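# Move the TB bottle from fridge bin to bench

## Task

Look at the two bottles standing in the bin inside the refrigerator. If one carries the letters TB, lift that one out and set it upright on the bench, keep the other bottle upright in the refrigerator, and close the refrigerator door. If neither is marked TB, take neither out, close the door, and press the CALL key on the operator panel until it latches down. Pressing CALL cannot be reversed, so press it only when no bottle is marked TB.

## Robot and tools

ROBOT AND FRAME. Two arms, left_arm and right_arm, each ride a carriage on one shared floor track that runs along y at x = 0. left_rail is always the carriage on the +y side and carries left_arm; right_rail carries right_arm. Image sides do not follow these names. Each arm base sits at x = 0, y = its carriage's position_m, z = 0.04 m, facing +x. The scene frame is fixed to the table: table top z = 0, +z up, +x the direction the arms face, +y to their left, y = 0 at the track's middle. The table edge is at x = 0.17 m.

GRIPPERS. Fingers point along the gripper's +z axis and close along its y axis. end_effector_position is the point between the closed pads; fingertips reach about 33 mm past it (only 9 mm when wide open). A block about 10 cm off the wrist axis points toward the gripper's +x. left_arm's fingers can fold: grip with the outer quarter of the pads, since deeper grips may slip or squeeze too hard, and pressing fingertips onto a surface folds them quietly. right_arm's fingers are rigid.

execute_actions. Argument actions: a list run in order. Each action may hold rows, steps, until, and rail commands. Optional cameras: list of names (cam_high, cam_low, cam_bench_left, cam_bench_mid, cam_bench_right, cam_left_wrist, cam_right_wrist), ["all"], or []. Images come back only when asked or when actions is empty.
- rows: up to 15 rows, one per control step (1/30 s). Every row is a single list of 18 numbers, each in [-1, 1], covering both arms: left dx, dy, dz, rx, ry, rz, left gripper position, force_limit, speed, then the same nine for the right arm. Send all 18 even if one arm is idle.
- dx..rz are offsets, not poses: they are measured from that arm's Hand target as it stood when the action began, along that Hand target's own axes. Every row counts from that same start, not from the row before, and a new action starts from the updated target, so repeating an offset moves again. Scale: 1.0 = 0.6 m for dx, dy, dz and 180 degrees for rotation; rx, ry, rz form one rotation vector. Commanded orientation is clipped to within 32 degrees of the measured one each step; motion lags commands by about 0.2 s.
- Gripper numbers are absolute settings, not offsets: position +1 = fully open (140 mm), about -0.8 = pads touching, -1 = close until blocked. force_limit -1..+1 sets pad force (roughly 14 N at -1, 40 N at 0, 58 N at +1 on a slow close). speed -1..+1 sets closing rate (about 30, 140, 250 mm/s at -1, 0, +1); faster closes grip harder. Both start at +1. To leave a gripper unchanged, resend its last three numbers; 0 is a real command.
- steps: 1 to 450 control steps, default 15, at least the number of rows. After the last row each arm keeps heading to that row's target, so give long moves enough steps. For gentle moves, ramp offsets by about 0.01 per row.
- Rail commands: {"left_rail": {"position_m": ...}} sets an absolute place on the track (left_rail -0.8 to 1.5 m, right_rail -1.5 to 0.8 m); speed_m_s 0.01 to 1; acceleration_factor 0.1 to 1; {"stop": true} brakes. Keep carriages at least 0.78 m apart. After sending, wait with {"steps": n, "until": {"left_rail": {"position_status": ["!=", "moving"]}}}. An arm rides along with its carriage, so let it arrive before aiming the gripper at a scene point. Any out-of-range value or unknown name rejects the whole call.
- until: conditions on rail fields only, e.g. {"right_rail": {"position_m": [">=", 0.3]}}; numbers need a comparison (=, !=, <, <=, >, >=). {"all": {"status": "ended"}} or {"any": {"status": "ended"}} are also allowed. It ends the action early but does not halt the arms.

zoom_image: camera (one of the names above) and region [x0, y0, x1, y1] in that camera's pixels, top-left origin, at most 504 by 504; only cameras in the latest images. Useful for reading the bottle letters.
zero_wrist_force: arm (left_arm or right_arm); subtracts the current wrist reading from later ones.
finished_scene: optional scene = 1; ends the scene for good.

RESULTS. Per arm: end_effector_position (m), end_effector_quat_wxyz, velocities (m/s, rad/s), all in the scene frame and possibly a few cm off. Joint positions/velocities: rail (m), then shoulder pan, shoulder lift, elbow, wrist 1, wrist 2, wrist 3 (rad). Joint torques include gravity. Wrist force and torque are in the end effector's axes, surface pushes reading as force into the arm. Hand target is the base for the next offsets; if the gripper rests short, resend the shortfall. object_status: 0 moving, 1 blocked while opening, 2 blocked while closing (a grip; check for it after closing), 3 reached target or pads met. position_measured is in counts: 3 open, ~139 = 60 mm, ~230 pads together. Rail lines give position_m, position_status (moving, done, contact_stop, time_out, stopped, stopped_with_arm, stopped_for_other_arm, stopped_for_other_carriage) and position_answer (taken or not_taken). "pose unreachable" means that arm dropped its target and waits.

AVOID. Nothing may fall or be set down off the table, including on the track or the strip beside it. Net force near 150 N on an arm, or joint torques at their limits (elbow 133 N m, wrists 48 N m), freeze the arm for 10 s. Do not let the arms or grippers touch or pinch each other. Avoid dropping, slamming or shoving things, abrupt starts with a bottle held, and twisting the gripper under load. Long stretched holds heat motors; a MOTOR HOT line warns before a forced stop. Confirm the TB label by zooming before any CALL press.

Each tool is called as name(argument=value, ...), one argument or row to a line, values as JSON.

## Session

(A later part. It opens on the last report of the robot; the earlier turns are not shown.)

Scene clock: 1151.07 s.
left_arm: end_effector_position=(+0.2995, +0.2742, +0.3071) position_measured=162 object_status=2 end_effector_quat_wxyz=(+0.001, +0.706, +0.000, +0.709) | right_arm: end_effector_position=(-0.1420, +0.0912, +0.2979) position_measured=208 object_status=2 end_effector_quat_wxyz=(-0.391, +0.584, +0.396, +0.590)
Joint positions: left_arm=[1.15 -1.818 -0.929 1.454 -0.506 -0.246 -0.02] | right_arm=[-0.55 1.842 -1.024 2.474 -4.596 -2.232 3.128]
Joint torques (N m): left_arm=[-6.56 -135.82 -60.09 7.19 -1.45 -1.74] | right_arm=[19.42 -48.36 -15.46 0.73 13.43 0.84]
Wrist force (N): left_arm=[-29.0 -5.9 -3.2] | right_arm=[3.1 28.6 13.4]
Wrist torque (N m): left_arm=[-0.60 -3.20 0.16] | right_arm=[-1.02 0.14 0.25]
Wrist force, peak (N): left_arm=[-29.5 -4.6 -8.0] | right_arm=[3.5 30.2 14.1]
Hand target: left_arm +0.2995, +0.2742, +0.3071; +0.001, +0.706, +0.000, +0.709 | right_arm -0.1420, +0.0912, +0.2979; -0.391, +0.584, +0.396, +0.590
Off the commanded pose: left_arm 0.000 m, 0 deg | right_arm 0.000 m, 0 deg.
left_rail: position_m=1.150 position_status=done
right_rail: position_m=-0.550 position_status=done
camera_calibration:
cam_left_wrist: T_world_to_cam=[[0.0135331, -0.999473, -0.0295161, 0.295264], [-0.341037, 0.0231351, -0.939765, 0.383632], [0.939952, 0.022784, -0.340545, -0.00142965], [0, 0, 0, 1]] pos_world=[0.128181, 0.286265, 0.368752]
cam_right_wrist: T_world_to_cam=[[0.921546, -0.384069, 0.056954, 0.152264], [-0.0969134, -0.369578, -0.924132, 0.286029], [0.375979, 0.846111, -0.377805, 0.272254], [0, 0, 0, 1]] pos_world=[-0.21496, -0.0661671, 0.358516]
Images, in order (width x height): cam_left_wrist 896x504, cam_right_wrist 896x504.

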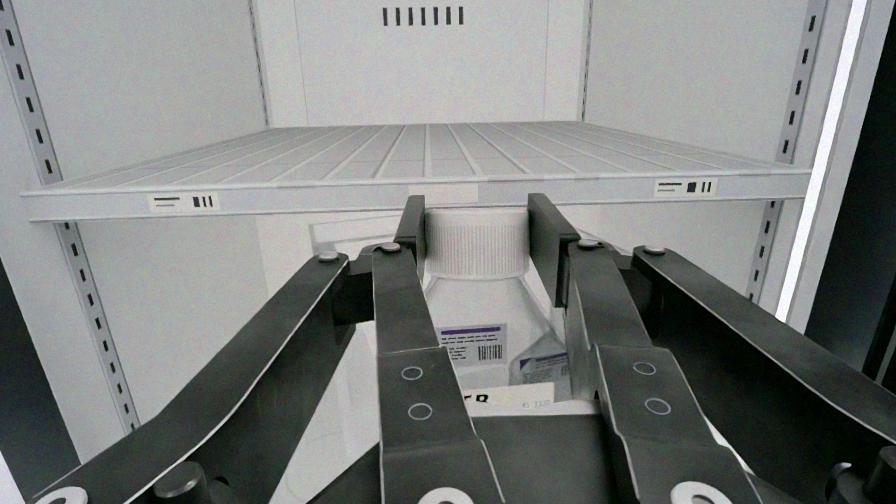

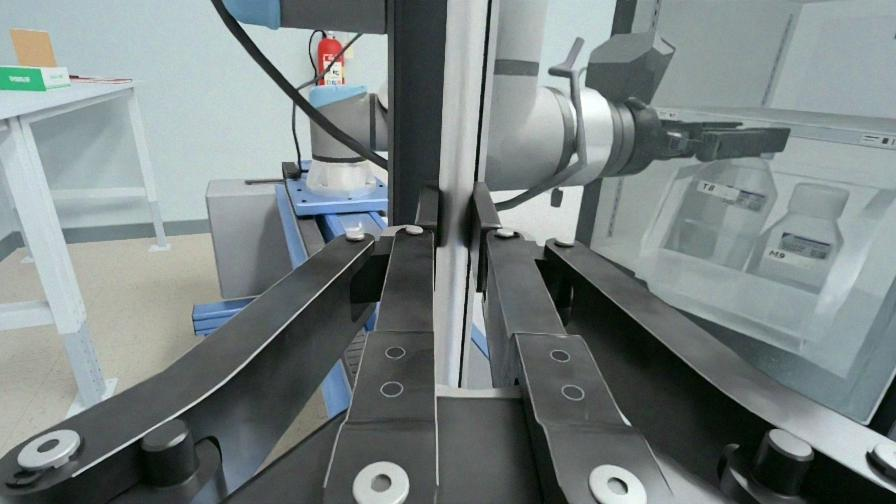

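execute_actions(
  actions=[
    {"rows":[[-0.02,0,0,0,0,0,-1,1,-0.9,0,0,0,0,0,0,-1,-0.6,-1]],"steps":15},
    {"rows":[[-0.03,0,0,0,0,0,-1,1,-0.9,0,0,0,0,0,0,-1,-0.6,-1]],"steps":20},
    {"rows":[[0,0.005,0,0.04,0,0,-1,1,-0.9,0,0,0,0,0,0,-1,-0.6,-1]],"steps":15},
    {"rows":[[0,0.005,0,0.04,0,0,-1,1,-0.9,0,0,0,0,0,0,-1,-0.6,-1]],"steps":30},
  ],
  cameras=["cam_left_wrist","cam_right_wrist"],
)

zoom_image(
  camera="cam_right_wrist",
  region=[600, 90, 896, 350],
)

zoom_image(
  camera="cam_left_wrist",
  region=[280, 150, 720, 420],
)

Scene clock: 1184.27 s.
left_arm: end_effector_position=(+0.2998, +0.2700, +0.2759) position_measured=162 object_status=2 end_effector_quat_wxyz=(-0.077, +0.702, +0.074, +0.704) | right_arm: end_effector_position=(-0.1389, +0.0886, +0.2977) position_measured=208 object_status=2 end_effector_quat_wxyz=(-0.389, +0.586, +0.394, +0.592)
Joint positions: left_arm=[1.15 -1.789 -0.793 1.27 -0.472 -0.433 -0.001] | right_arm=[-0.55 1.842 -1.024 2.477 -4.599 -2.239 3.128]
Joint torques (N m): left_arm=[-0.08 -103.5 -38.75 1.44 -0.14 -0.26] | right_arm=[4.58 -53.07 -7.57 -0.9 5.55 -0.08]
Wrist force (N): left_arm=[0.9 -5.4 -3.4] | right_arm=[8.9 20.3 0.2]
Wrist torque (N m): left_arm=[-1.06 -1.72 0.26] | right_arm=[-0.93 -1.62 0.28]
Wrist force, peak (N): left_arm=[-29.7 -5.9 -3.5] | right_arm=[-3.9 111.4 -79.0]
Hand target: left_arm +0.2998, +0.2700, +0.2759; -0.077, +0.702, +0.074, +0.704 (not the last commanded pose) | right_arm -0.1389, +0.0886, +0.2977; -0.389, +0.586, +0.394, +0.592 (not the last commanded pose)
Tool commands: left_gripper/position=-1.0 left_gripper/force_limit=+1.0 left_gripper/speed=-0.898039 right_gripper/position=-1.0 right_gripper/force_limit=-0.6 right_gripper/speed=-1.0
Off the commanded pose: left_arm 0.002 m, 2 deg | right_arm 0.004 m, 0 deg.
FORCE FAULT: contact force on the left arm reached its limit, and that arm stopped for 10 seconds. FORCE FAULT: contact force on the right arm reached its limit, and that arm stopped for 10 seconds. On each arm, the contact can be on any part of the arm, not only on its tool. Those arms' remaining commands of this call were not run. Those arms' targets are now where they stood when their stops ended, not their last commands. Those arms accept commands again.
left_rail: position_m=1.150 position_status=done
right_rail: position_m=-0.550 position_status=done
camera_calibration:
cam_left_wrist: T_world_to_cam=[[0.226744, -0.973317, -0.0352426, 0.220685], [-0.341432, -0.045547, -0.938802, 0.372957], [0.912147, 0.2249, -0.342649, -0.0579524], [0, 0, 0, 1]] pos_world=[0.130162, 0.244817, 0.338053]
cam_right_wrist: T_world_to_cam=[[0.918505, -0.391316, 0.0567548, 0.148779], [-0.0999366, -0.368615, -0.924195, 0.284722], [0.382573, 0.843205, -0.377681, 0.274361], [0, 0, 0, 1]] pos_world=[-0.213163, -0.0681707, 0.358316]
Images, in order (width x height): cam_left_wrist 896x504, cam_right_wrist 896x504.

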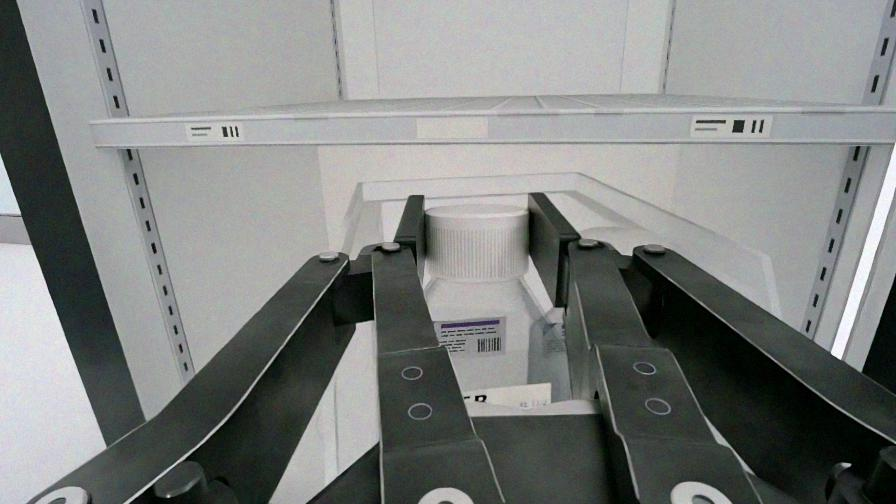

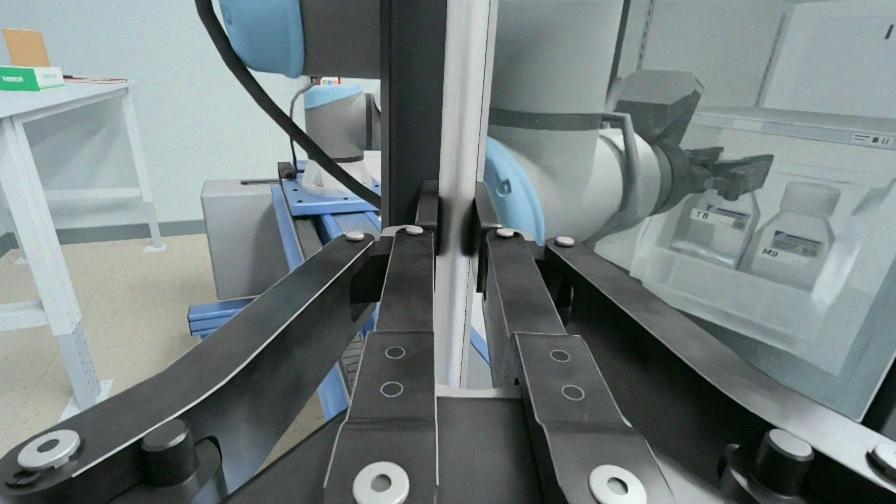

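Scaled by 1.703 from the camera's 896x504 image, which has a finer 1280x720 frame.

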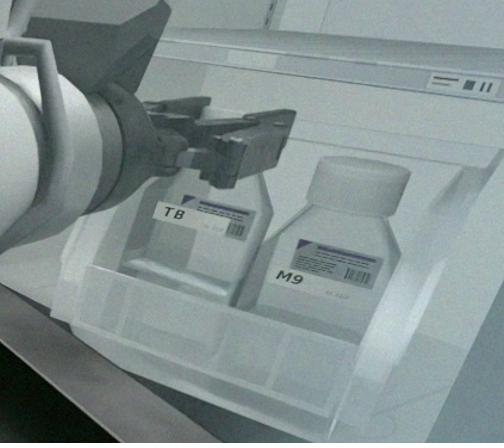

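Scaled by 1.145 from the camera's 896x504 image, which has a finer 1280x720 frame.

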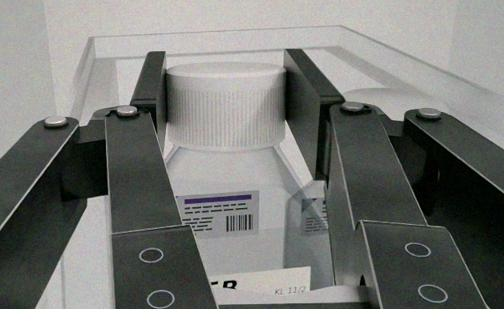

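execute_actions(
  actions=[
    {"rows":[[0.01,-0.004,0,0,0,0,-1,1,-0.9,0,0,0,0,0,0,-1,-0.6,-1]],"steps":15},
    {"rows":[[0.02,0,0,0,0,0,-1,1,-0.9,0,0,0,0,0,0,-1,-0.6,-1]],"steps":15},
    {"rows":[[0.01,0,0,0,0,0,-1,1,-0.9,0,0,0,0,0,0,-1,-0.6,-1]],"steps":25},
  ],
  cameras=["cam_left_wrist","cam_right_wrist"],
)

zoom_image(
  camera="cam_right_wrist",
  region=[600, 90, 896, 350],
)

zoom_image(
  camera="cam_left_wrist",
  region=[280, 150, 720, 420],
)

Scene clock: 1199.00 s.
left_arm: end_effector_position=(+0.2993, +0.2723, +0.2999) position_measured=162 object_status=2 end_effector_quat_wxyz=(-0.077, +0.702, +0.074, +0.704) | right_arm: end_effector_position=(-0.1389, +0.0886, +0.2977) position_measured=208 object_status=2 end_effector_quat_wxyz=(-0.389, +0.586, +0.394, +0.592)
Joint positions: left_arm=[1.15 -1.79 -0.815 1.263 -0.443 -0.434 -0.001] | right_arm=[-0.55 1.842 -1.024 2.477 -4.599 -2.239 3.128]
Joint torques (N m): left_arm=[-10.16 -120.53 -47.21 4.84 -1.72 -1.97] | right_arm=[20.46 -51.06 -10.62 -3.02 4.26 -0.28]
Wrist force (N): left_arm=[1.0 -5.6 -3.9] | right_arm=[11.3 19.3 11.3]
Wrist torque (N m): left_arm=[-1.11 -1.79 0.24] | right_arm=[-0.95 -1.68 0.27]
Wrist force, peak (N): left_arm=[-3.9 -6.3 -3.8] | right_arm=[11.5 19.8 11.5]
Hand target: left_arm +0.2993, +0.2723, +0.2999; -0.077, +0.702, +0.074, +0.704 | right_arm -0.1389, +0.0886, +0.2977; -0.389, +0.586, +0.394, +0.592
Off the commanded pose: left_arm 0.000 m, 0 deg | right_arm 0.000 m, 0 deg.
left_rail: position_m=1.150 position_status=done
right_rail: position_m=-0.550 position_status=done
camera_calibration:
cam_left_wrist: T_world_to_cam=[[0.226744, -0.973317, -0.0352426, 0.223905], [-0.341432, -0.045547, -0.938802, 0.395388], [0.912147, 0.2249, -0.342649, -0.0496988], [0, 0, 0, 1]] pos_world=[0.129562, 0.247117, 0.362053]
cam_right_wrist: T_world_to_cam=[[0.918505, -0.391316, 0.0567548, 0.148779], [-0.0999366, -0.368615, -0.924195, 0.284722], [0.382573, 0.843205, -0.377681, 0.274361], [0, 0, 0, 1]] pos_world=[-0.213163, -0.0681707, 0.358316]
Images, in order (width x height): cam_left_wrist 896x504, cam_right_wrist 896x504.

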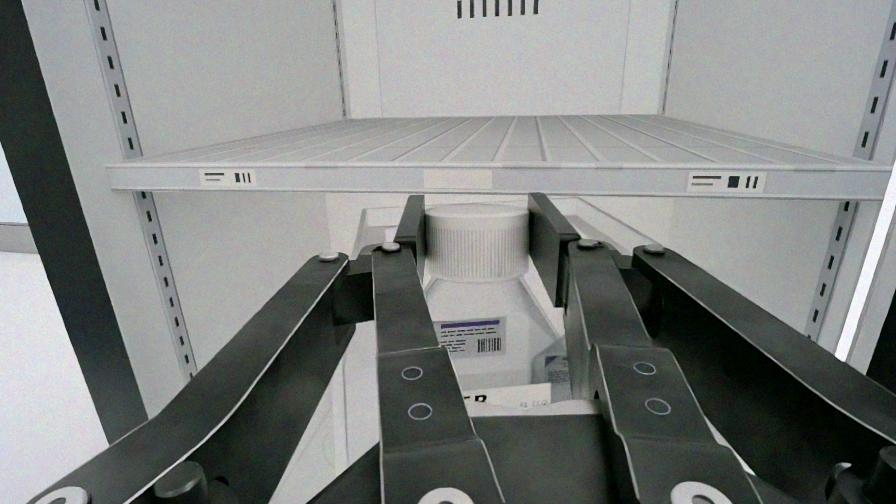

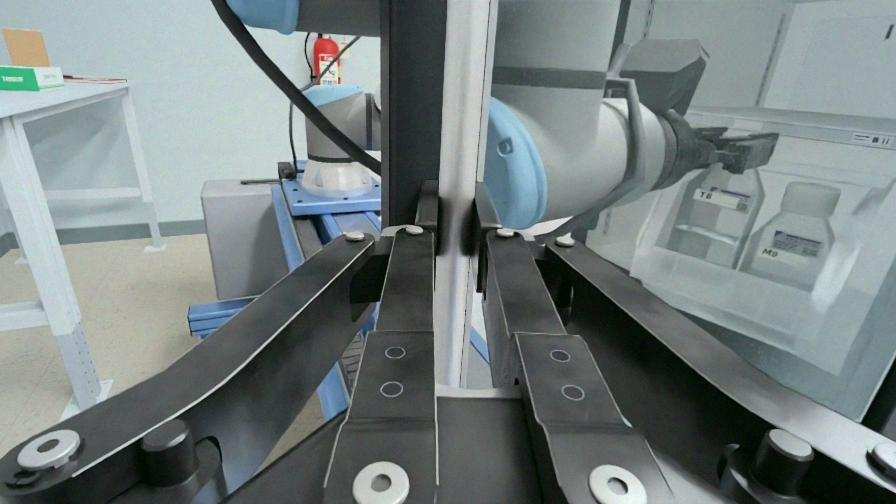

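Scaled by 1.703 from the camera's 896x504 image, which has a finer 1280x720 frame.

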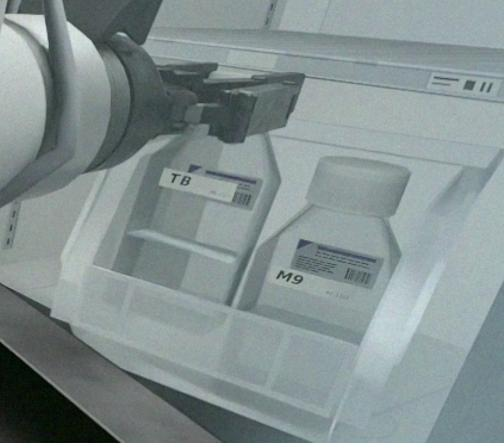

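Scaled by 1.145 from the camera's 896x504 image, which has a finer 1280x720 frame.

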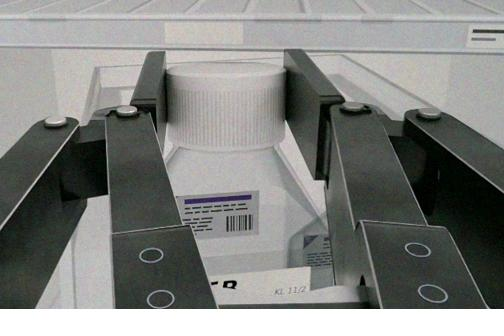

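execute_actions(
  actions=[
    {"rows":[[0.02,0,0,0,0,0,-1,1,-0.9,0,0,0,0,0,0,-1,-0.6,-1]],"steps":15},
    {"rows":[[0.02,0,0,0,0,0,-1,1,-0.9,0,0,0,0,0,0,-1,-0.6,-1]],"steps":25},
  ],
  cameras=["cam_left_wrist","cam_right_wrist"],
)

zoom_image(
  camera="cam_right_wrist",
  region=[600, 90, 896, 350],
)

Scene clock: 1206.67 s.
left_arm: end_effector_position=(+0.2992, +0.2722, +0.3239) position_measured=164 object_status=2 end_effector_quat_wxyz=(-0.077, +0.702, +0.074, +0.704) | right_arm: end_effector_position=(-0.1389, +0.0886, +0.2977) position_measured=208 object_status=2 end_effector_quat_wxyz=(-0.389, +0.586, +0.394, +0.592)
Joint positions: left_arm=[1.15 -1.79 -0.832 1.248 -0.41 -0.434 -0.001] | right_arm=[-0.55 1.842 -1.024 2.477 -4.599 -2.239 3.128]
Joint torques (N m): left_arm=[10.29 -138.66 -58.81 9.62 1.73 -1.58] | right_arm=[16.9 -54.33 -13.57 5.77 9.74 -0.2]
Wrist force (N): left_arm=[-25.5 -6.8 -7.6] | right_arm=[18.0 20.4 11.4]
Wrist torque (N m): left_arm=[-1.13 -2.58 0.27] | right_arm=[-0.90 -1.63 0.26]
Wrist force, peak (N): left_arm=[-35.1 -5.0 -5.1] | right_arm=[18.0 20.9 12.2]
Hand target: left_arm +0.2992, +0.2722, +0.3239; -0.077, +0.702, +0.074, +0.704 | right_arm -0.1389, +0.0886, +0.2977; -0.389, +0.586, +0.394, +0.592
Off the commanded pose: left_arm 0.000 m, 0 deg | right_arm 0.000 m, 0 deg.
left_rail: position_m=1.150 position_status=done
right_rail: position_m=-0.550 position_status=done
camera_calibration:
cam_left_wrist: T_world_to_cam=[[0.226744, -0.973317, -0.0352426, 0.224654], [-0.341432, -0.045547, -0.938802, 0.417915], [0.912147, 0.2249, -0.342649, -0.0414528], [0, 0, 0, 1]] pos_world=[0.129562, 0.247017, 0.386053]
cam_right_wrist: T_world_to_cam=[[0.918505, -0.391316, 0.0567548, 0.148779], [-0.0999366, -0.368615, -0.924195, 0.284722], [0.382573, 0.843205, -0.377681, 0.274361], [0, 0, 0, 1]] pos_world=[-0.213163, -0.0681707, 0.358316]
Images, in order (width x height): cam_left_wrist 896x504, cam_right_wrist 896x504.

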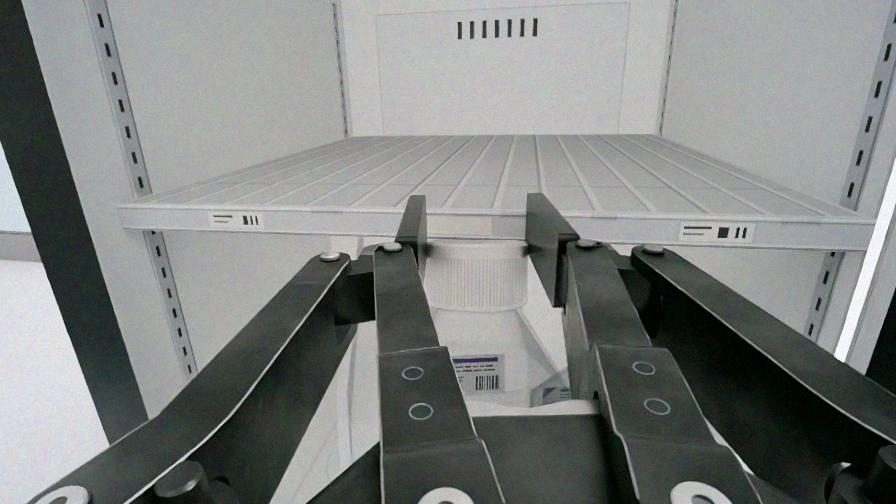

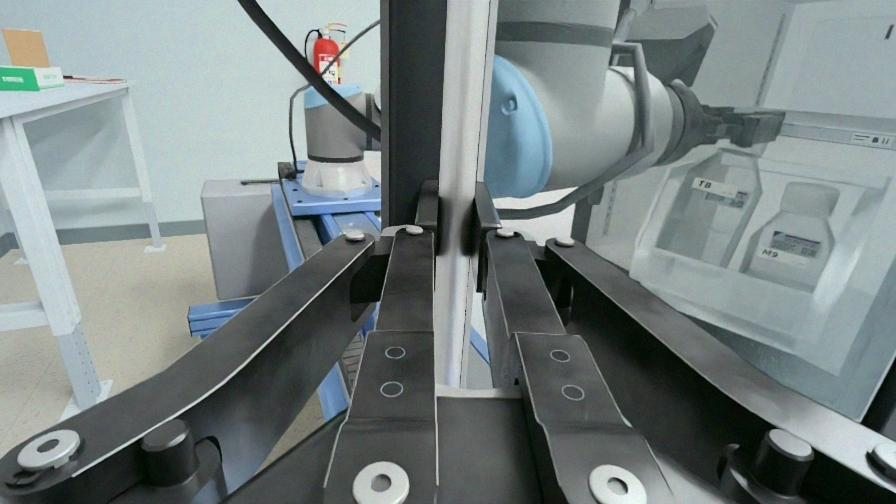

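Scaled by 1.703 from the camera's 896x504 image, which has a finer 1280x720 frame.

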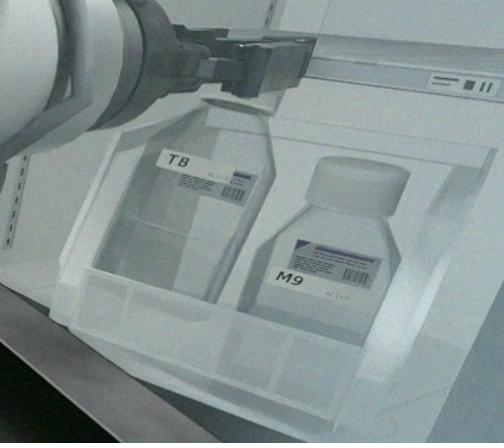

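execute_actions(
  actions=[
    {"rows":[[-0.03,0,0,0,0,0,-1,1,-0.9,0,0,0,0,0,0,-1,-0.6,-1]],"steps":15},
    {"rows":[[-0.03,0,-0.012,0,0,0,-1,1,-0.9,0,0,0,0,0,0,-1,-0.6,-1]],"steps":15},
    {"rows":[[-0.027,0,-0.012,0,0,0,-1,1,-0.9,0,0,0,0,0,0,-1,-0.6,-1]],"steps":25},
    {"rows":[[-0.008,0,0,0,0,0,-1,1,-0.9,0,0,0,0,0,0,-1,-0.6,-1]],"steps":25},
  ],
  cameras=["cam_left_wrist","cam_right_wrist"],
)

zoom_image(
  camera="cam_right_wrist",
  region=[600, 90, 896, 350],
)

Scene clock: 1233.57 s.
left_arm: end_effector_position=(+0.2890, +0.2720, +0.2802) position_measured=164 object_status=2 end_effector_quat_wxyz=(-0.080, +0.702, +0.072, +0.704) | right_arm: end_effector_position=(-0.1389, +0.0886, +0.2977) position_measured=208 object_status=2 end_effector_quat_wxyz=(-0.389, +0.586, +0.394, +0.592)
Joint positions: left_arm=[1.15 -1.801 -0.797 1.27 -0.461 -0.445 -0.001] | right_arm=[-0.55 1.842 -1.024 2.477 -4.599 -2.239 3.128]
Joint torques (N m): left_arm=[-0.27 -101.97 -39.52 1.39 0.42 -0.47] | right_arm=[12.3 -53 -11.82 -1.56 8.04 0.49]
Wrist force (N): left_arm=[-3.6 -8.2 -3.8] | right_arm=[5.4 20.8 -11.0]
Wrist torque (N m): left_arm=[-1.71 -0.78 0.16] | right_arm=[-0.41 -1.81 0.19]
Wrist force, peak (N): left_arm=[-26.2 -6.7 -7.6] | right_arm=[-15.2 25.2 -109.7]
Hand target: left_arm +0.2890, +0.2720, +0.2802; -0.080, +0.702, +0.072, +0.704 (not the last commanded pose) | right_arm -0.1389, +0.0886, +0.2977; -0.389, +0.586, +0.394, +0.592
Tool commands: left_gripper/position=-1.0 left_gripper/force_limit=+1.0 left_gripper/speed=-0.898039 right_gripper/position=-1.0 right_gripper/force_limit=-0.6 right_gripper/speed=-1.0
Off the commanded pose: right_arm 0.000 m, 0 deg.
FORCE FAULT: contact force on the left arm reached its limit, and that arm stopped for 10 seconds. The contact can be on any part of that arm, not only on its tool. That arm's remaining commands of this call were not run. That arm's target is now where it stood when the stop ended, not its last command. That arm accepts commands again.
left_rail: position_m=1.150 position_status=done
right_rail: position_m=-0.550 position_status=done
camera_calibration:
cam_left_wrist: T_world_to_cam=[[0.227224, -0.972961, -0.0414329, 0.226721], [-0.339803, -0.0393418, -0.939673, 0.37141], [0.912635, 0.227595, -0.339555, -0.0487219], [0, 0, 0, 1]] pos_world=[0.119155, 0.246291, 0.341854]
cam_right_wrist: T_world_to_cam=[[0.918505, -0.391316, 0.0567548, 0.148779], [-0.0999366, -0.368615, -0.924195, 0.284722], [0.382573, 0.843205, -0.377681, 0.274361], [0, 0, 0, 1]] pos_world=[-0.213163, -0.0681707, 0.358316]
Images, in order (width x height): cam_left_wrist 896x504, cam_right_wrist 896x504.

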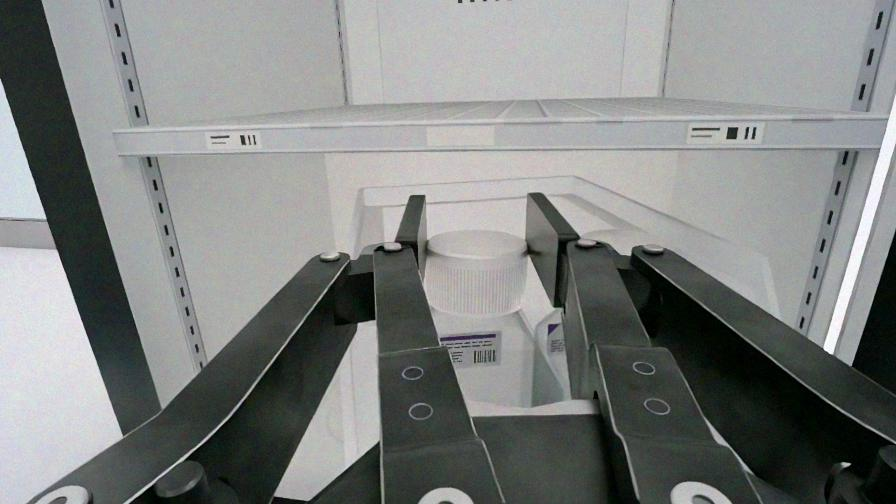

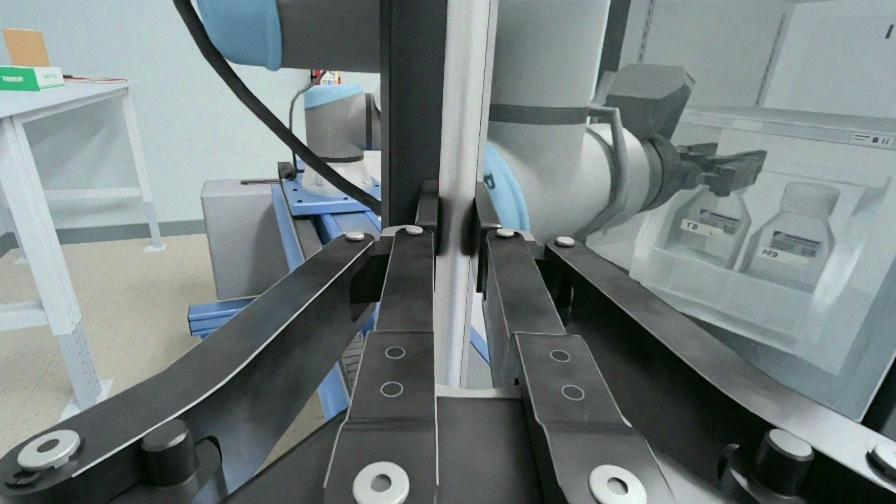

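Scaled by 1.703 from the camera's 896x504 image, which has a finer 1280x720 frame.

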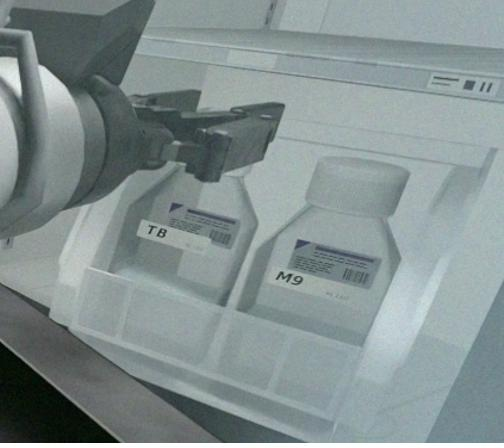

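execute_actions(
  actions=[
    {"rows":[[0,-0.008,0,-0.035,0,0,-1,1,-0.9,0,0,0,0,0,0,-1,-0.6,-1]],"steps":20},
    {"rows":[[0,0,-0.008,-0.032,0,0,-1,1,-0.9,0,0,0,0,0,0,-1,-0.6,-1]],"steps":25},
    {"rows":[[-0.01,0,-0.005,0,0,0,-1,1,-0.9,0,0,0,0,0,0,-1,-0.6,-1]],"steps":15},
    {"rows":[[-0.007,0,0,0,0,0,-1,1,-0.9,0,0,0,0,0,0,-1,-0.6,-1]],"steps":25},
  ],
  cameras=["cam_left_wrist","cam_right_wrist"],
)

zoom_image(
  camera="cam_right_wrist",
  region=[600, 90, 896, 350],
)

Scene clock: 1245.60 s.
left_arm: end_effector_position=(+0.2802, +0.2763, +0.2700) position_measured=164 object_status=2 end_effector_quat_wxyz=(-0.005, +0.706, -0.002, +0.708) | right_arm: end_effector_position=(-0.1389, +0.0886, +0.2977) position_measured=208 object_status=2 end_effector_quat_wxyz=(-0.389, +0.586, +0.394, +0.592)
Joint positions: left_arm=[1.15 -1.839 -0.898 1.474 -0.564 -0.273 0] | right_arm=[-0.55 1.842 -1.024 2.477 -4.599 -2.239 3.128]
Joint torques (N m): left_arm=[-13.2 -72.31 -28.71 -3.59 1.1 2.07] | right_arm=[16.27 -55.31 -3.77 -1.7 8.21 0.07]
Wrist force (N): left_arm=[11.5 -11.3 -2.1] | right_arm=[11.0 18.8 11.4]
Wrist torque (N m): left_arm=[-1.62 -0.26 0.09] | right_arm=[-0.80 -1.70 0.24]
Wrist force, peak (N): left_arm=[11.6 -11.5 -2.0] | right_arm=[13.8 18.8 10.9]
Hand target: left_arm +0.2802, +0.2762, +0.2700; -0.005, +0.706, -0.002, +0.708 | right_arm -0.1389, +0.0886, +0.2977; -0.389, +0.586, +0.394, +0.592
Off the commanded pose: left_arm 0.000 m, 0 deg | right_arm 0.000 m, 0 deg.
left_rail: position_m=1.150 position_status=done
right_rail: position_m=-0.550 position_status=done
camera_calibration:
cam_left_wrist: T_world_to_cam=[[0.0188246, -0.998926, -0.0423308, 0.298215], [-0.34265, 0.0333287, -0.938872, 0.339517], [0.939275, 0.0321785, -0.341654, 0.00195421], [0, 0, 0, 1]] pos_world=[0.108886, 0.286516, 0.332054]
cam_right_wrist: T_world_to_cam=[[0.918505, -0.391316, 0.0567548, 0.148779], [-0.0999366, -0.368615, -0.924195, 0.284722], [0.382573, 0.843205, -0.377681, 0.274361], [0, 0, 0, 1]] pos_world=[-0.213163, -0.0681707, 0.358316]
Images, in order (width x height): cam_left_wrist 896x504, cam_right_wrist 896x504.

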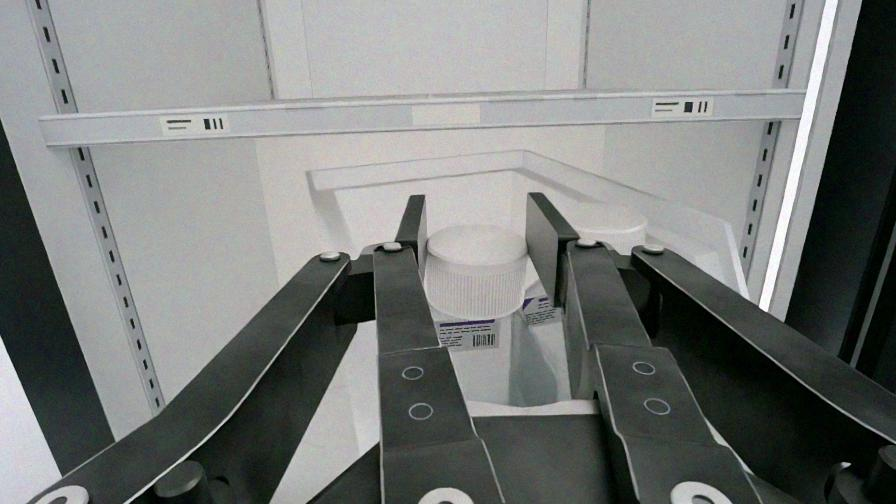

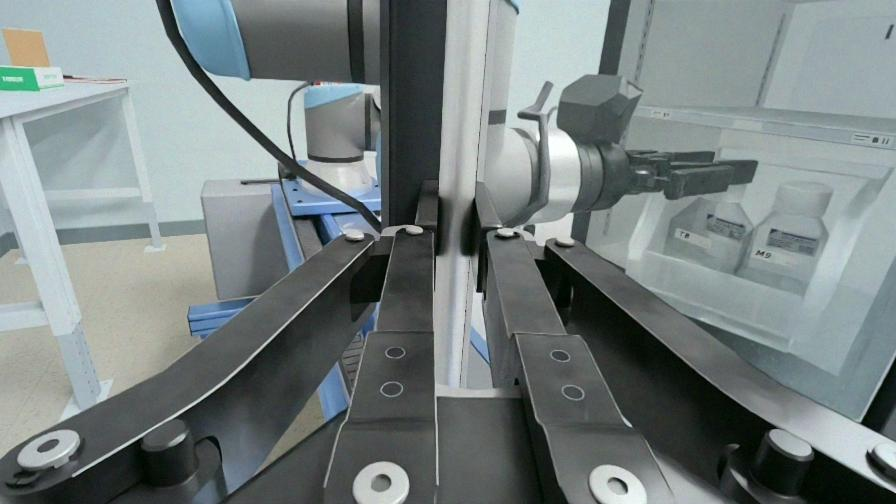

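Scaled by 1.703 from the camera's 896x504 image, which has a finer 1280x720 frame.

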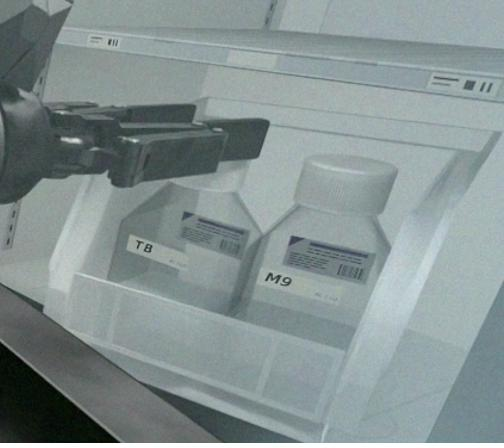

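execute_actions(
  actions=[
    {"rows":[[0,0,0,0,0,0,-0.115,0.2,-1,0,0,0,0,0,0,-1,-0.6,-1]],"steps":40},
    {"rows":[[-0.016,0,0.002,0,0,0,-0.115,0.2,-1,0,0,0,0,0,0,-1,-0.6,-1]],"steps":12},
    {"rows":[[-0.014,0,0.003,0,0,0,-0.115,0.2,-1,0,0,0,0,0,0,-1,-0.6,-1]],"steps":30},
  ],
  cameras=["cam_left_wrist"],
)

zoom_image(
  camera="cam_left_wrist",
  region=[280, 150, 720, 420],
)

Scene clock: 1259.10 s.
left_arm: end_effector_position=(+0.2832, +0.2765, +0.2520) position_measured=143 object_status=3 end_effector_quat_wxyz=(-0.005, +0.706, -0.002, +0.708) | right_arm: end_effector_position=(-0.1389, +0.0886, +0.2977) position_measured=208 object_status=2 end_effector_quat_wxyz=(-0.389, +0.586, +0.394, +0.592)
Joint positions: left_arm=[1.15 -1.836 -0.882 1.483 -0.589 -0.27 0] | right_arm=[-0.55 1.842 -1.024 2.477 -4.599 -2.239 3.128]
Joint torques (N m): left_arm=[13.56 -82.31 -29.87 -2.24 2.45 1.94] | right_arm=[26.5 -56.39 -3.02 -2.4 7.77 0.55]
Wrist force (N): left_arm=[-0.1 -8.7 -3.2] | right_arm=[12.1 18.2 10.7]
Wrist torque (N m): left_arm=[-1.81 -0.60 0.11] | right_arm=[-0.73 -1.69 0.24]
Wrist force, peak (N): left_arm=[12.0 -11.7 -2.0] | right_arm=[12.3 18.5 11.4]
Hand target: left_arm +0.2832, +0.2765, +0.2520; -0.005, +0.706, -0.002, +0.708 | right_arm -0.1389, +0.0886, +0.2977; -0.389, +0.586, +0.394, +0.592
Off the commanded pose: left_arm 0.000 m, 0 deg | right_arm 0.000 m, 0 deg.
left_rail: position_m=1.150 position_status=done
right_rail: position_m=-0.550 position_status=done
camera_calibration:
cam_left_wrist: T_world_to_cam=[[0.0188249, -0.998926, -0.0423301, 0.297594], [-0.34265, 0.033328, -0.938872, 0.323673], [0.939275, 0.0321785, -0.341654, -0.00711375], [0, 0, 0, 1]] pos_world=[0.111986, 0.286716, 0.314054]
Images, in order (width x height): cam_left_wrist 896x504.

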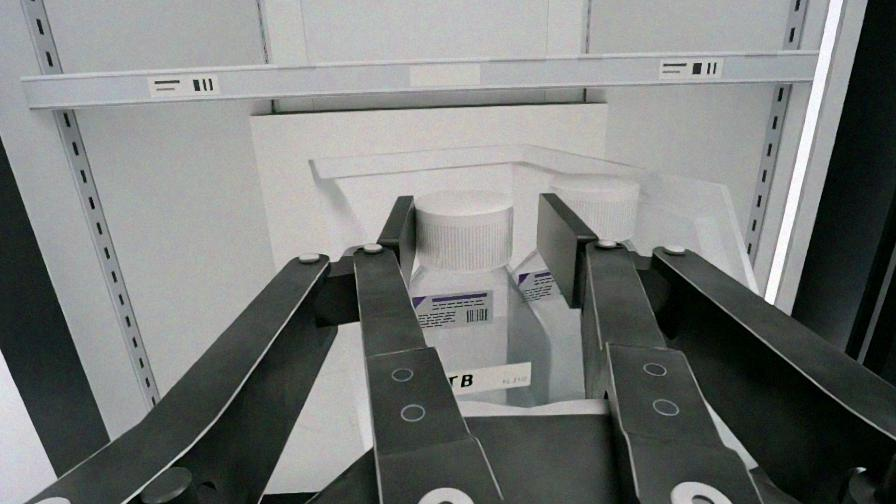

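Scaled by 1.145 from the camera's 896x504 image, which has a finer 1280x720 frame.

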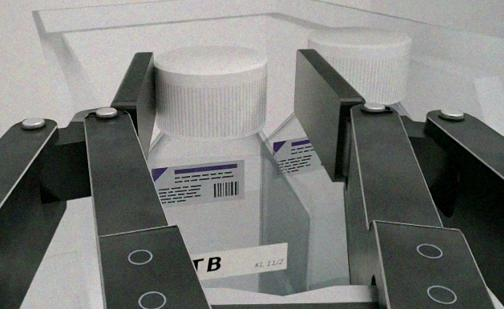

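execute_actions(
  actions=[
    {"rows":[[0,-0.008,0.0,0,0,0,-0.115,0.2,-1,0,0,0,0,0,0,-1,-0.6,-1]],"steps":12},
    {"rows":[[-0.003,-0.001,0.026,0,0,0,-0.115,0.2,-1,0,0,0,0,0,0,-1,-0.6,-1]],"steps":30},
    {"rows":[[0,0,0,0,0,0,-1,1,-0.9,0,0,0,0,0,0,-1,-0.6,-1]],"steps":60},
    {"rows":[[0.01,0,0,0,0,0,-1,1,-0.9,0,0,0,0,0,0,-1,-0.6,-1]],"steps":15},
    {"rows":[[0.025,0,0,0,0,0,-1,1,-0.9,0,0,0,0,0,0,-1,-0.6,-1]],"steps":15},
    {"rows":[[0,0,-0.02,0,0,0,-1,1,-0.9,0,0,0,0,0,0,-1,-0.6,-1]],"steps":15},
    {"rows":[[0,0,-0.016,0,0,0,-1,1,-0.9,0,0,0,0,0,0,-1,-0.6,-1]],"steps":25},
  ],
  cameras=["cam_left_wrist","cam_right_wrist"],
)

zoom_image(
  camera="cam_right_wrist",
  region=[600, 90, 896, 350],
)

Scene clock: 1275.93 s.
left_arm: end_effector_position=(+0.2772, +0.2816, +0.2713) position_measured=162 object_status=2 end_effector_quat_wxyz=(-0.005, +0.706, -0.002, +0.708) | right_arm: end_effector_position=(-0.1389, +0.0886, +0.2977) position_measured=208 object_status=2 end_effector_quat_wxyz=(-0.389, +0.586, +0.394, +0.592)
Joint positions: left_arm=[1.15 -1.845 -0.906 1.486 -0.569 -0.278 0] | right_arm=[-0.55 1.842 -1.024 2.477 -4.599 -2.239 3.128]
Joint torques (N m): left_arm=[-13.24 -84.59 -46.61 4.34 -2.55 1.69] | right_arm=[26.89 -54.59 -11.19 -2.44 7.61 1.39]
Wrist force (N): left_arm=[-3.5 -7.0 -1.8] | right_arm=[12.7 17.3 10.9]
Wrist torque (N m): left_arm=[-1.83 -0.51 -0.19] | right_arm=[-0.83 -1.71 0.24]
Wrist force, peak (N): left_arm=[-10.0 -9.4 -2.8] | right_arm=[12.4 18.9 11.3]
Hand target: left_arm +0.2772, +0.2816, +0.2713; -0.005, +0.706, -0.002, +0.708 | right_arm -0.1389, +0.0886, +0.2977; -0.389, +0.586, +0.394, +0.592
Off the commanded pose: left_arm 0.000 m, 0 deg | right_arm 0.000 m, 0 deg.
left_rail: position_m=1.150 position_status=done
right_rail: position_m=-0.550 position_status=done
camera_calibration:
cam_left_wrist: T_world_to_cam=[[0.0188249, -0.998926, -0.0423301, 0.303721], [-0.34265, 0.033328, -0.938872, 0.33953], [0.939275, 0.0321785, -0.341654, 0.00504243], [0, 0, 0, 1]] pos_world=[0.105886, 0.291916, 0.333354]
cam_right_wrist: T_world_to_cam=[[0.918505, -0.391316, 0.0567548, 0.148779], [-0.0999366, -0.368615, -0.924195, 0.284722], [0.382573, 0.843205, -0.377681, 0.274361], [0, 0, 0, 1]] pos_world=[-0.213163, -0.0681707, 0.358316]
Images, in order (width x height): cam_left_wrist 896x504, cam_right_wrist 896x504.

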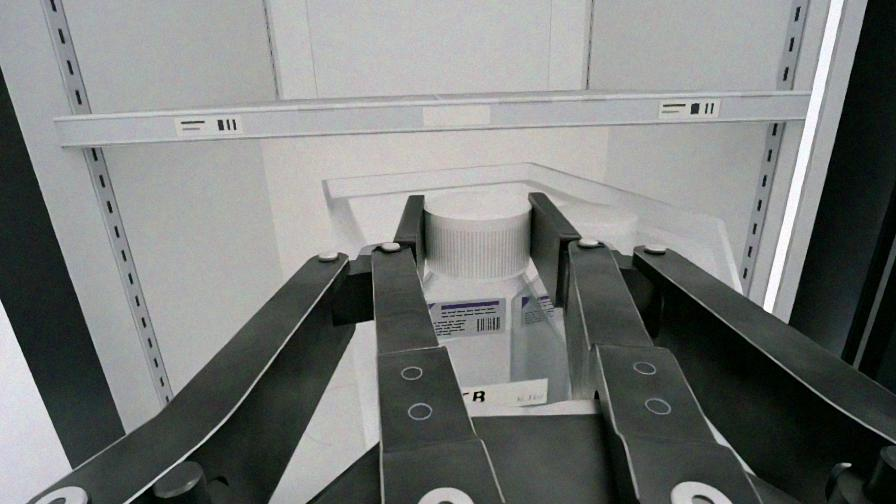

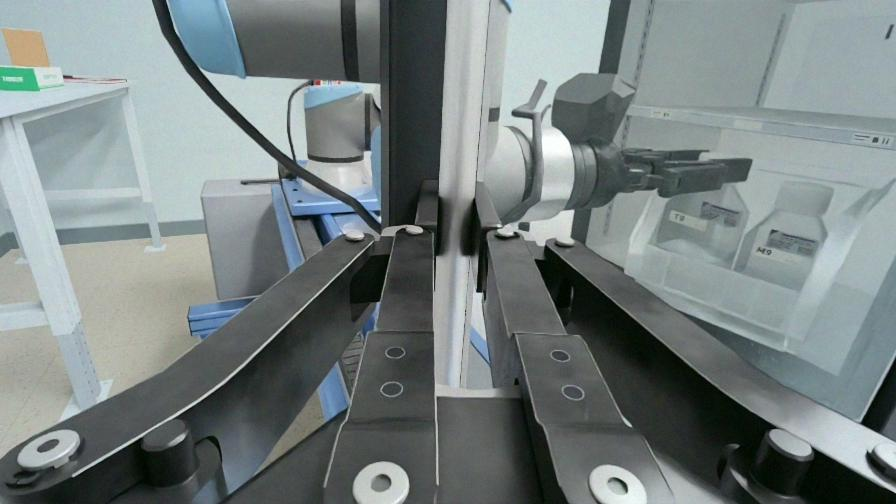

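Scaled by 1.703 from the camera's 896x504 image, which has a finer 1280x720 frame.

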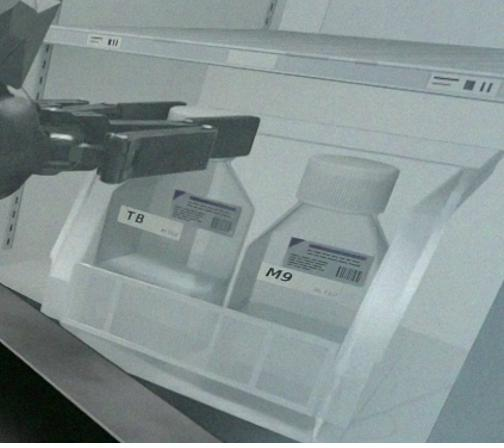

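execute_actions(
  actions=[
    {"rows":[[0,0.013,0,0,0,0,-1,1,-0.9,0,0,0,0,0,0,-1,-0.6,-1]],"steps":20},
    {"rows":[[0.025,0,0,0,0,0,-1,1,-0.9,0,0,0,0,0,0,-1,-0.6,-1]],"steps":15},
    {"rows":[[0.025,0,0,0,0,0,-1,1,-0.9,0,0,0,0,0,0,-1,-0.6,-1]],"steps":25},
  ],
  cameras=["cam_left_wrist","cam_right_wrist"],
)

zoom_image(
  camera="cam_right_wrist",
  region=[600, 90, 896, 350],
)

Scene clock: 1287.30 s.
left_arm: end_effector_position=(+0.2771, +0.2735, +0.3012) position_measured=162 object_status=2 end_effector_quat_wxyz=(-0.005, +0.706, -0.002, +0.708) | right_arm: end_effector_position=(-0.1389, +0.0886, +0.2977) position_measured=208 object_status=2 end_effector_quat_wxyz=(-0.389, +0.586, +0.394, +0.592)
Joint positions: left_arm=[1.15 -1.842 -0.921 1.45 -0.518 -0.276 0] | right_arm=[-0.55 1.842 -1.024 2.477 -4.599 -2.239 3.128]
Joint torques (N m): left_arm=[7.68 -110.8 -47.61 4.36 -1.51 -2.15] | right_arm=[25.74 -52.97 -14.55 -1.84 7.69 1.32]
Wrist force (N): left_arm=[-4.7 -9.2 -3.3] | right_arm=[12.7 17.8 11.2]
Wrist torque (N m): left_arm=[-1.72 -0.70 0.40] | right_arm=[-0.92 -1.71 0.25]
Wrist force, peak (N): left_arm=[-10.4 -9.8 -3.2] | right_arm=[12.9 18.8 11.2]
Hand target: left_arm +0.2771, +0.2735, +0.3012; -0.005, +0.706, -0.002, +0.708 | right_arm -0.1389, +0.0886, +0.2977; -0.389, +0.586, +0.394, +0.592
Off the commanded pose: left_arm 0.000 m, 0 deg | right_arm 0.000 m, 0 deg.
left_rail: position_m=1.150 position_status=done
right_rail: position_m=-0.550 position_status=done
camera_calibration:
cam_left_wrist: T_world_to_cam=[[0.0188246, -0.998926, -0.0423308, 0.296895], [-0.34265, 0.0333287, -0.938872, 0.367872], [0.939275, 0.0321785, -0.341654, 0.0155185], [0, 0, 0, 1]] pos_world=[0.105886, 0.283816, 0.363254]
cam_right_wrist: T_world_to_cam=[[0.918505, -0.391316, 0.0567548, 0.148779], [-0.0999366, -0.368615, -0.924195, 0.284722], [0.382573, 0.843205, -0.377681, 0.274361], [0, 0, 0, 1]] pos_world=[-0.213163, -0.0681707, 0.358316]
Images, in order (width x height): cam_left_wrist 896x504, cam_right_wrist 896x504.

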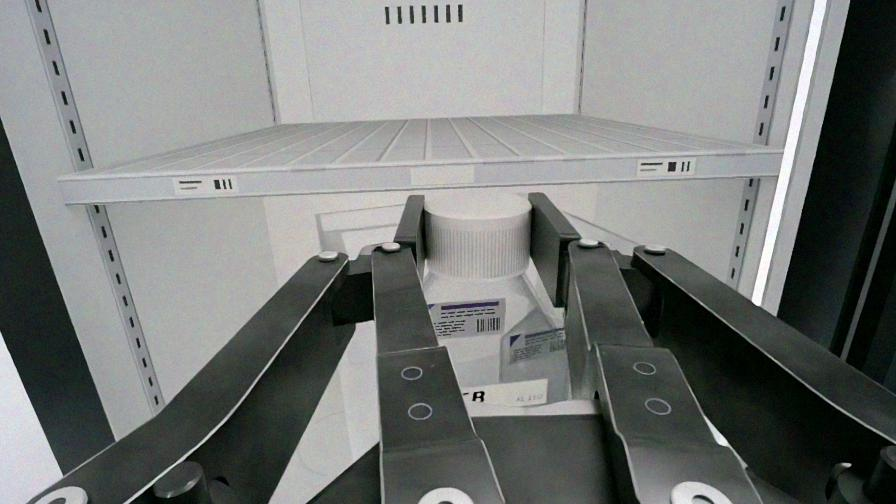

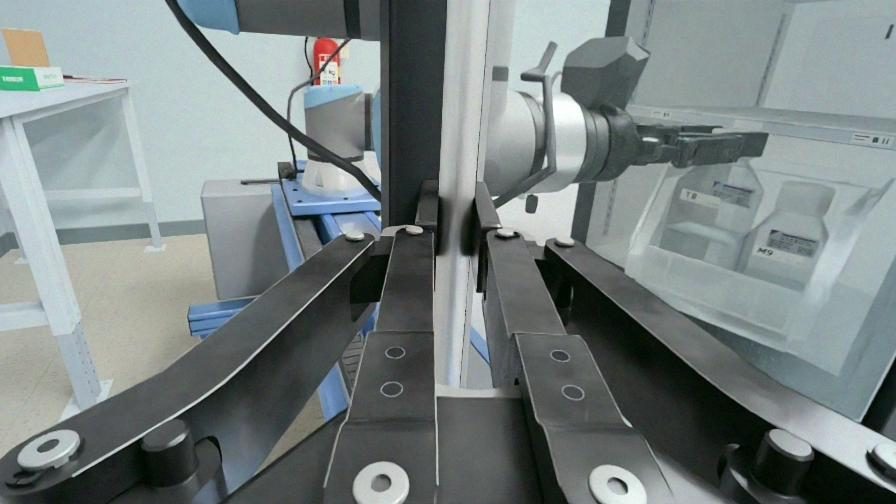

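Scaled by 1.703 from the camera's 896x504 image, which has a finer 1280x720 frame.

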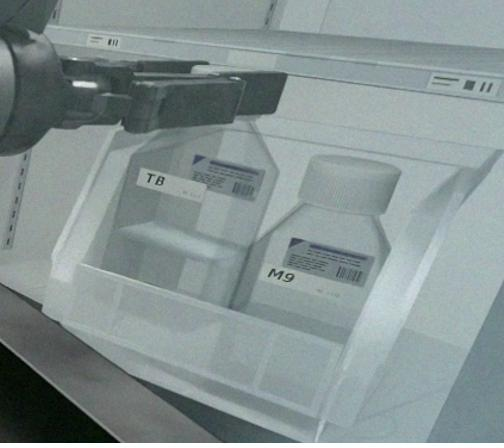

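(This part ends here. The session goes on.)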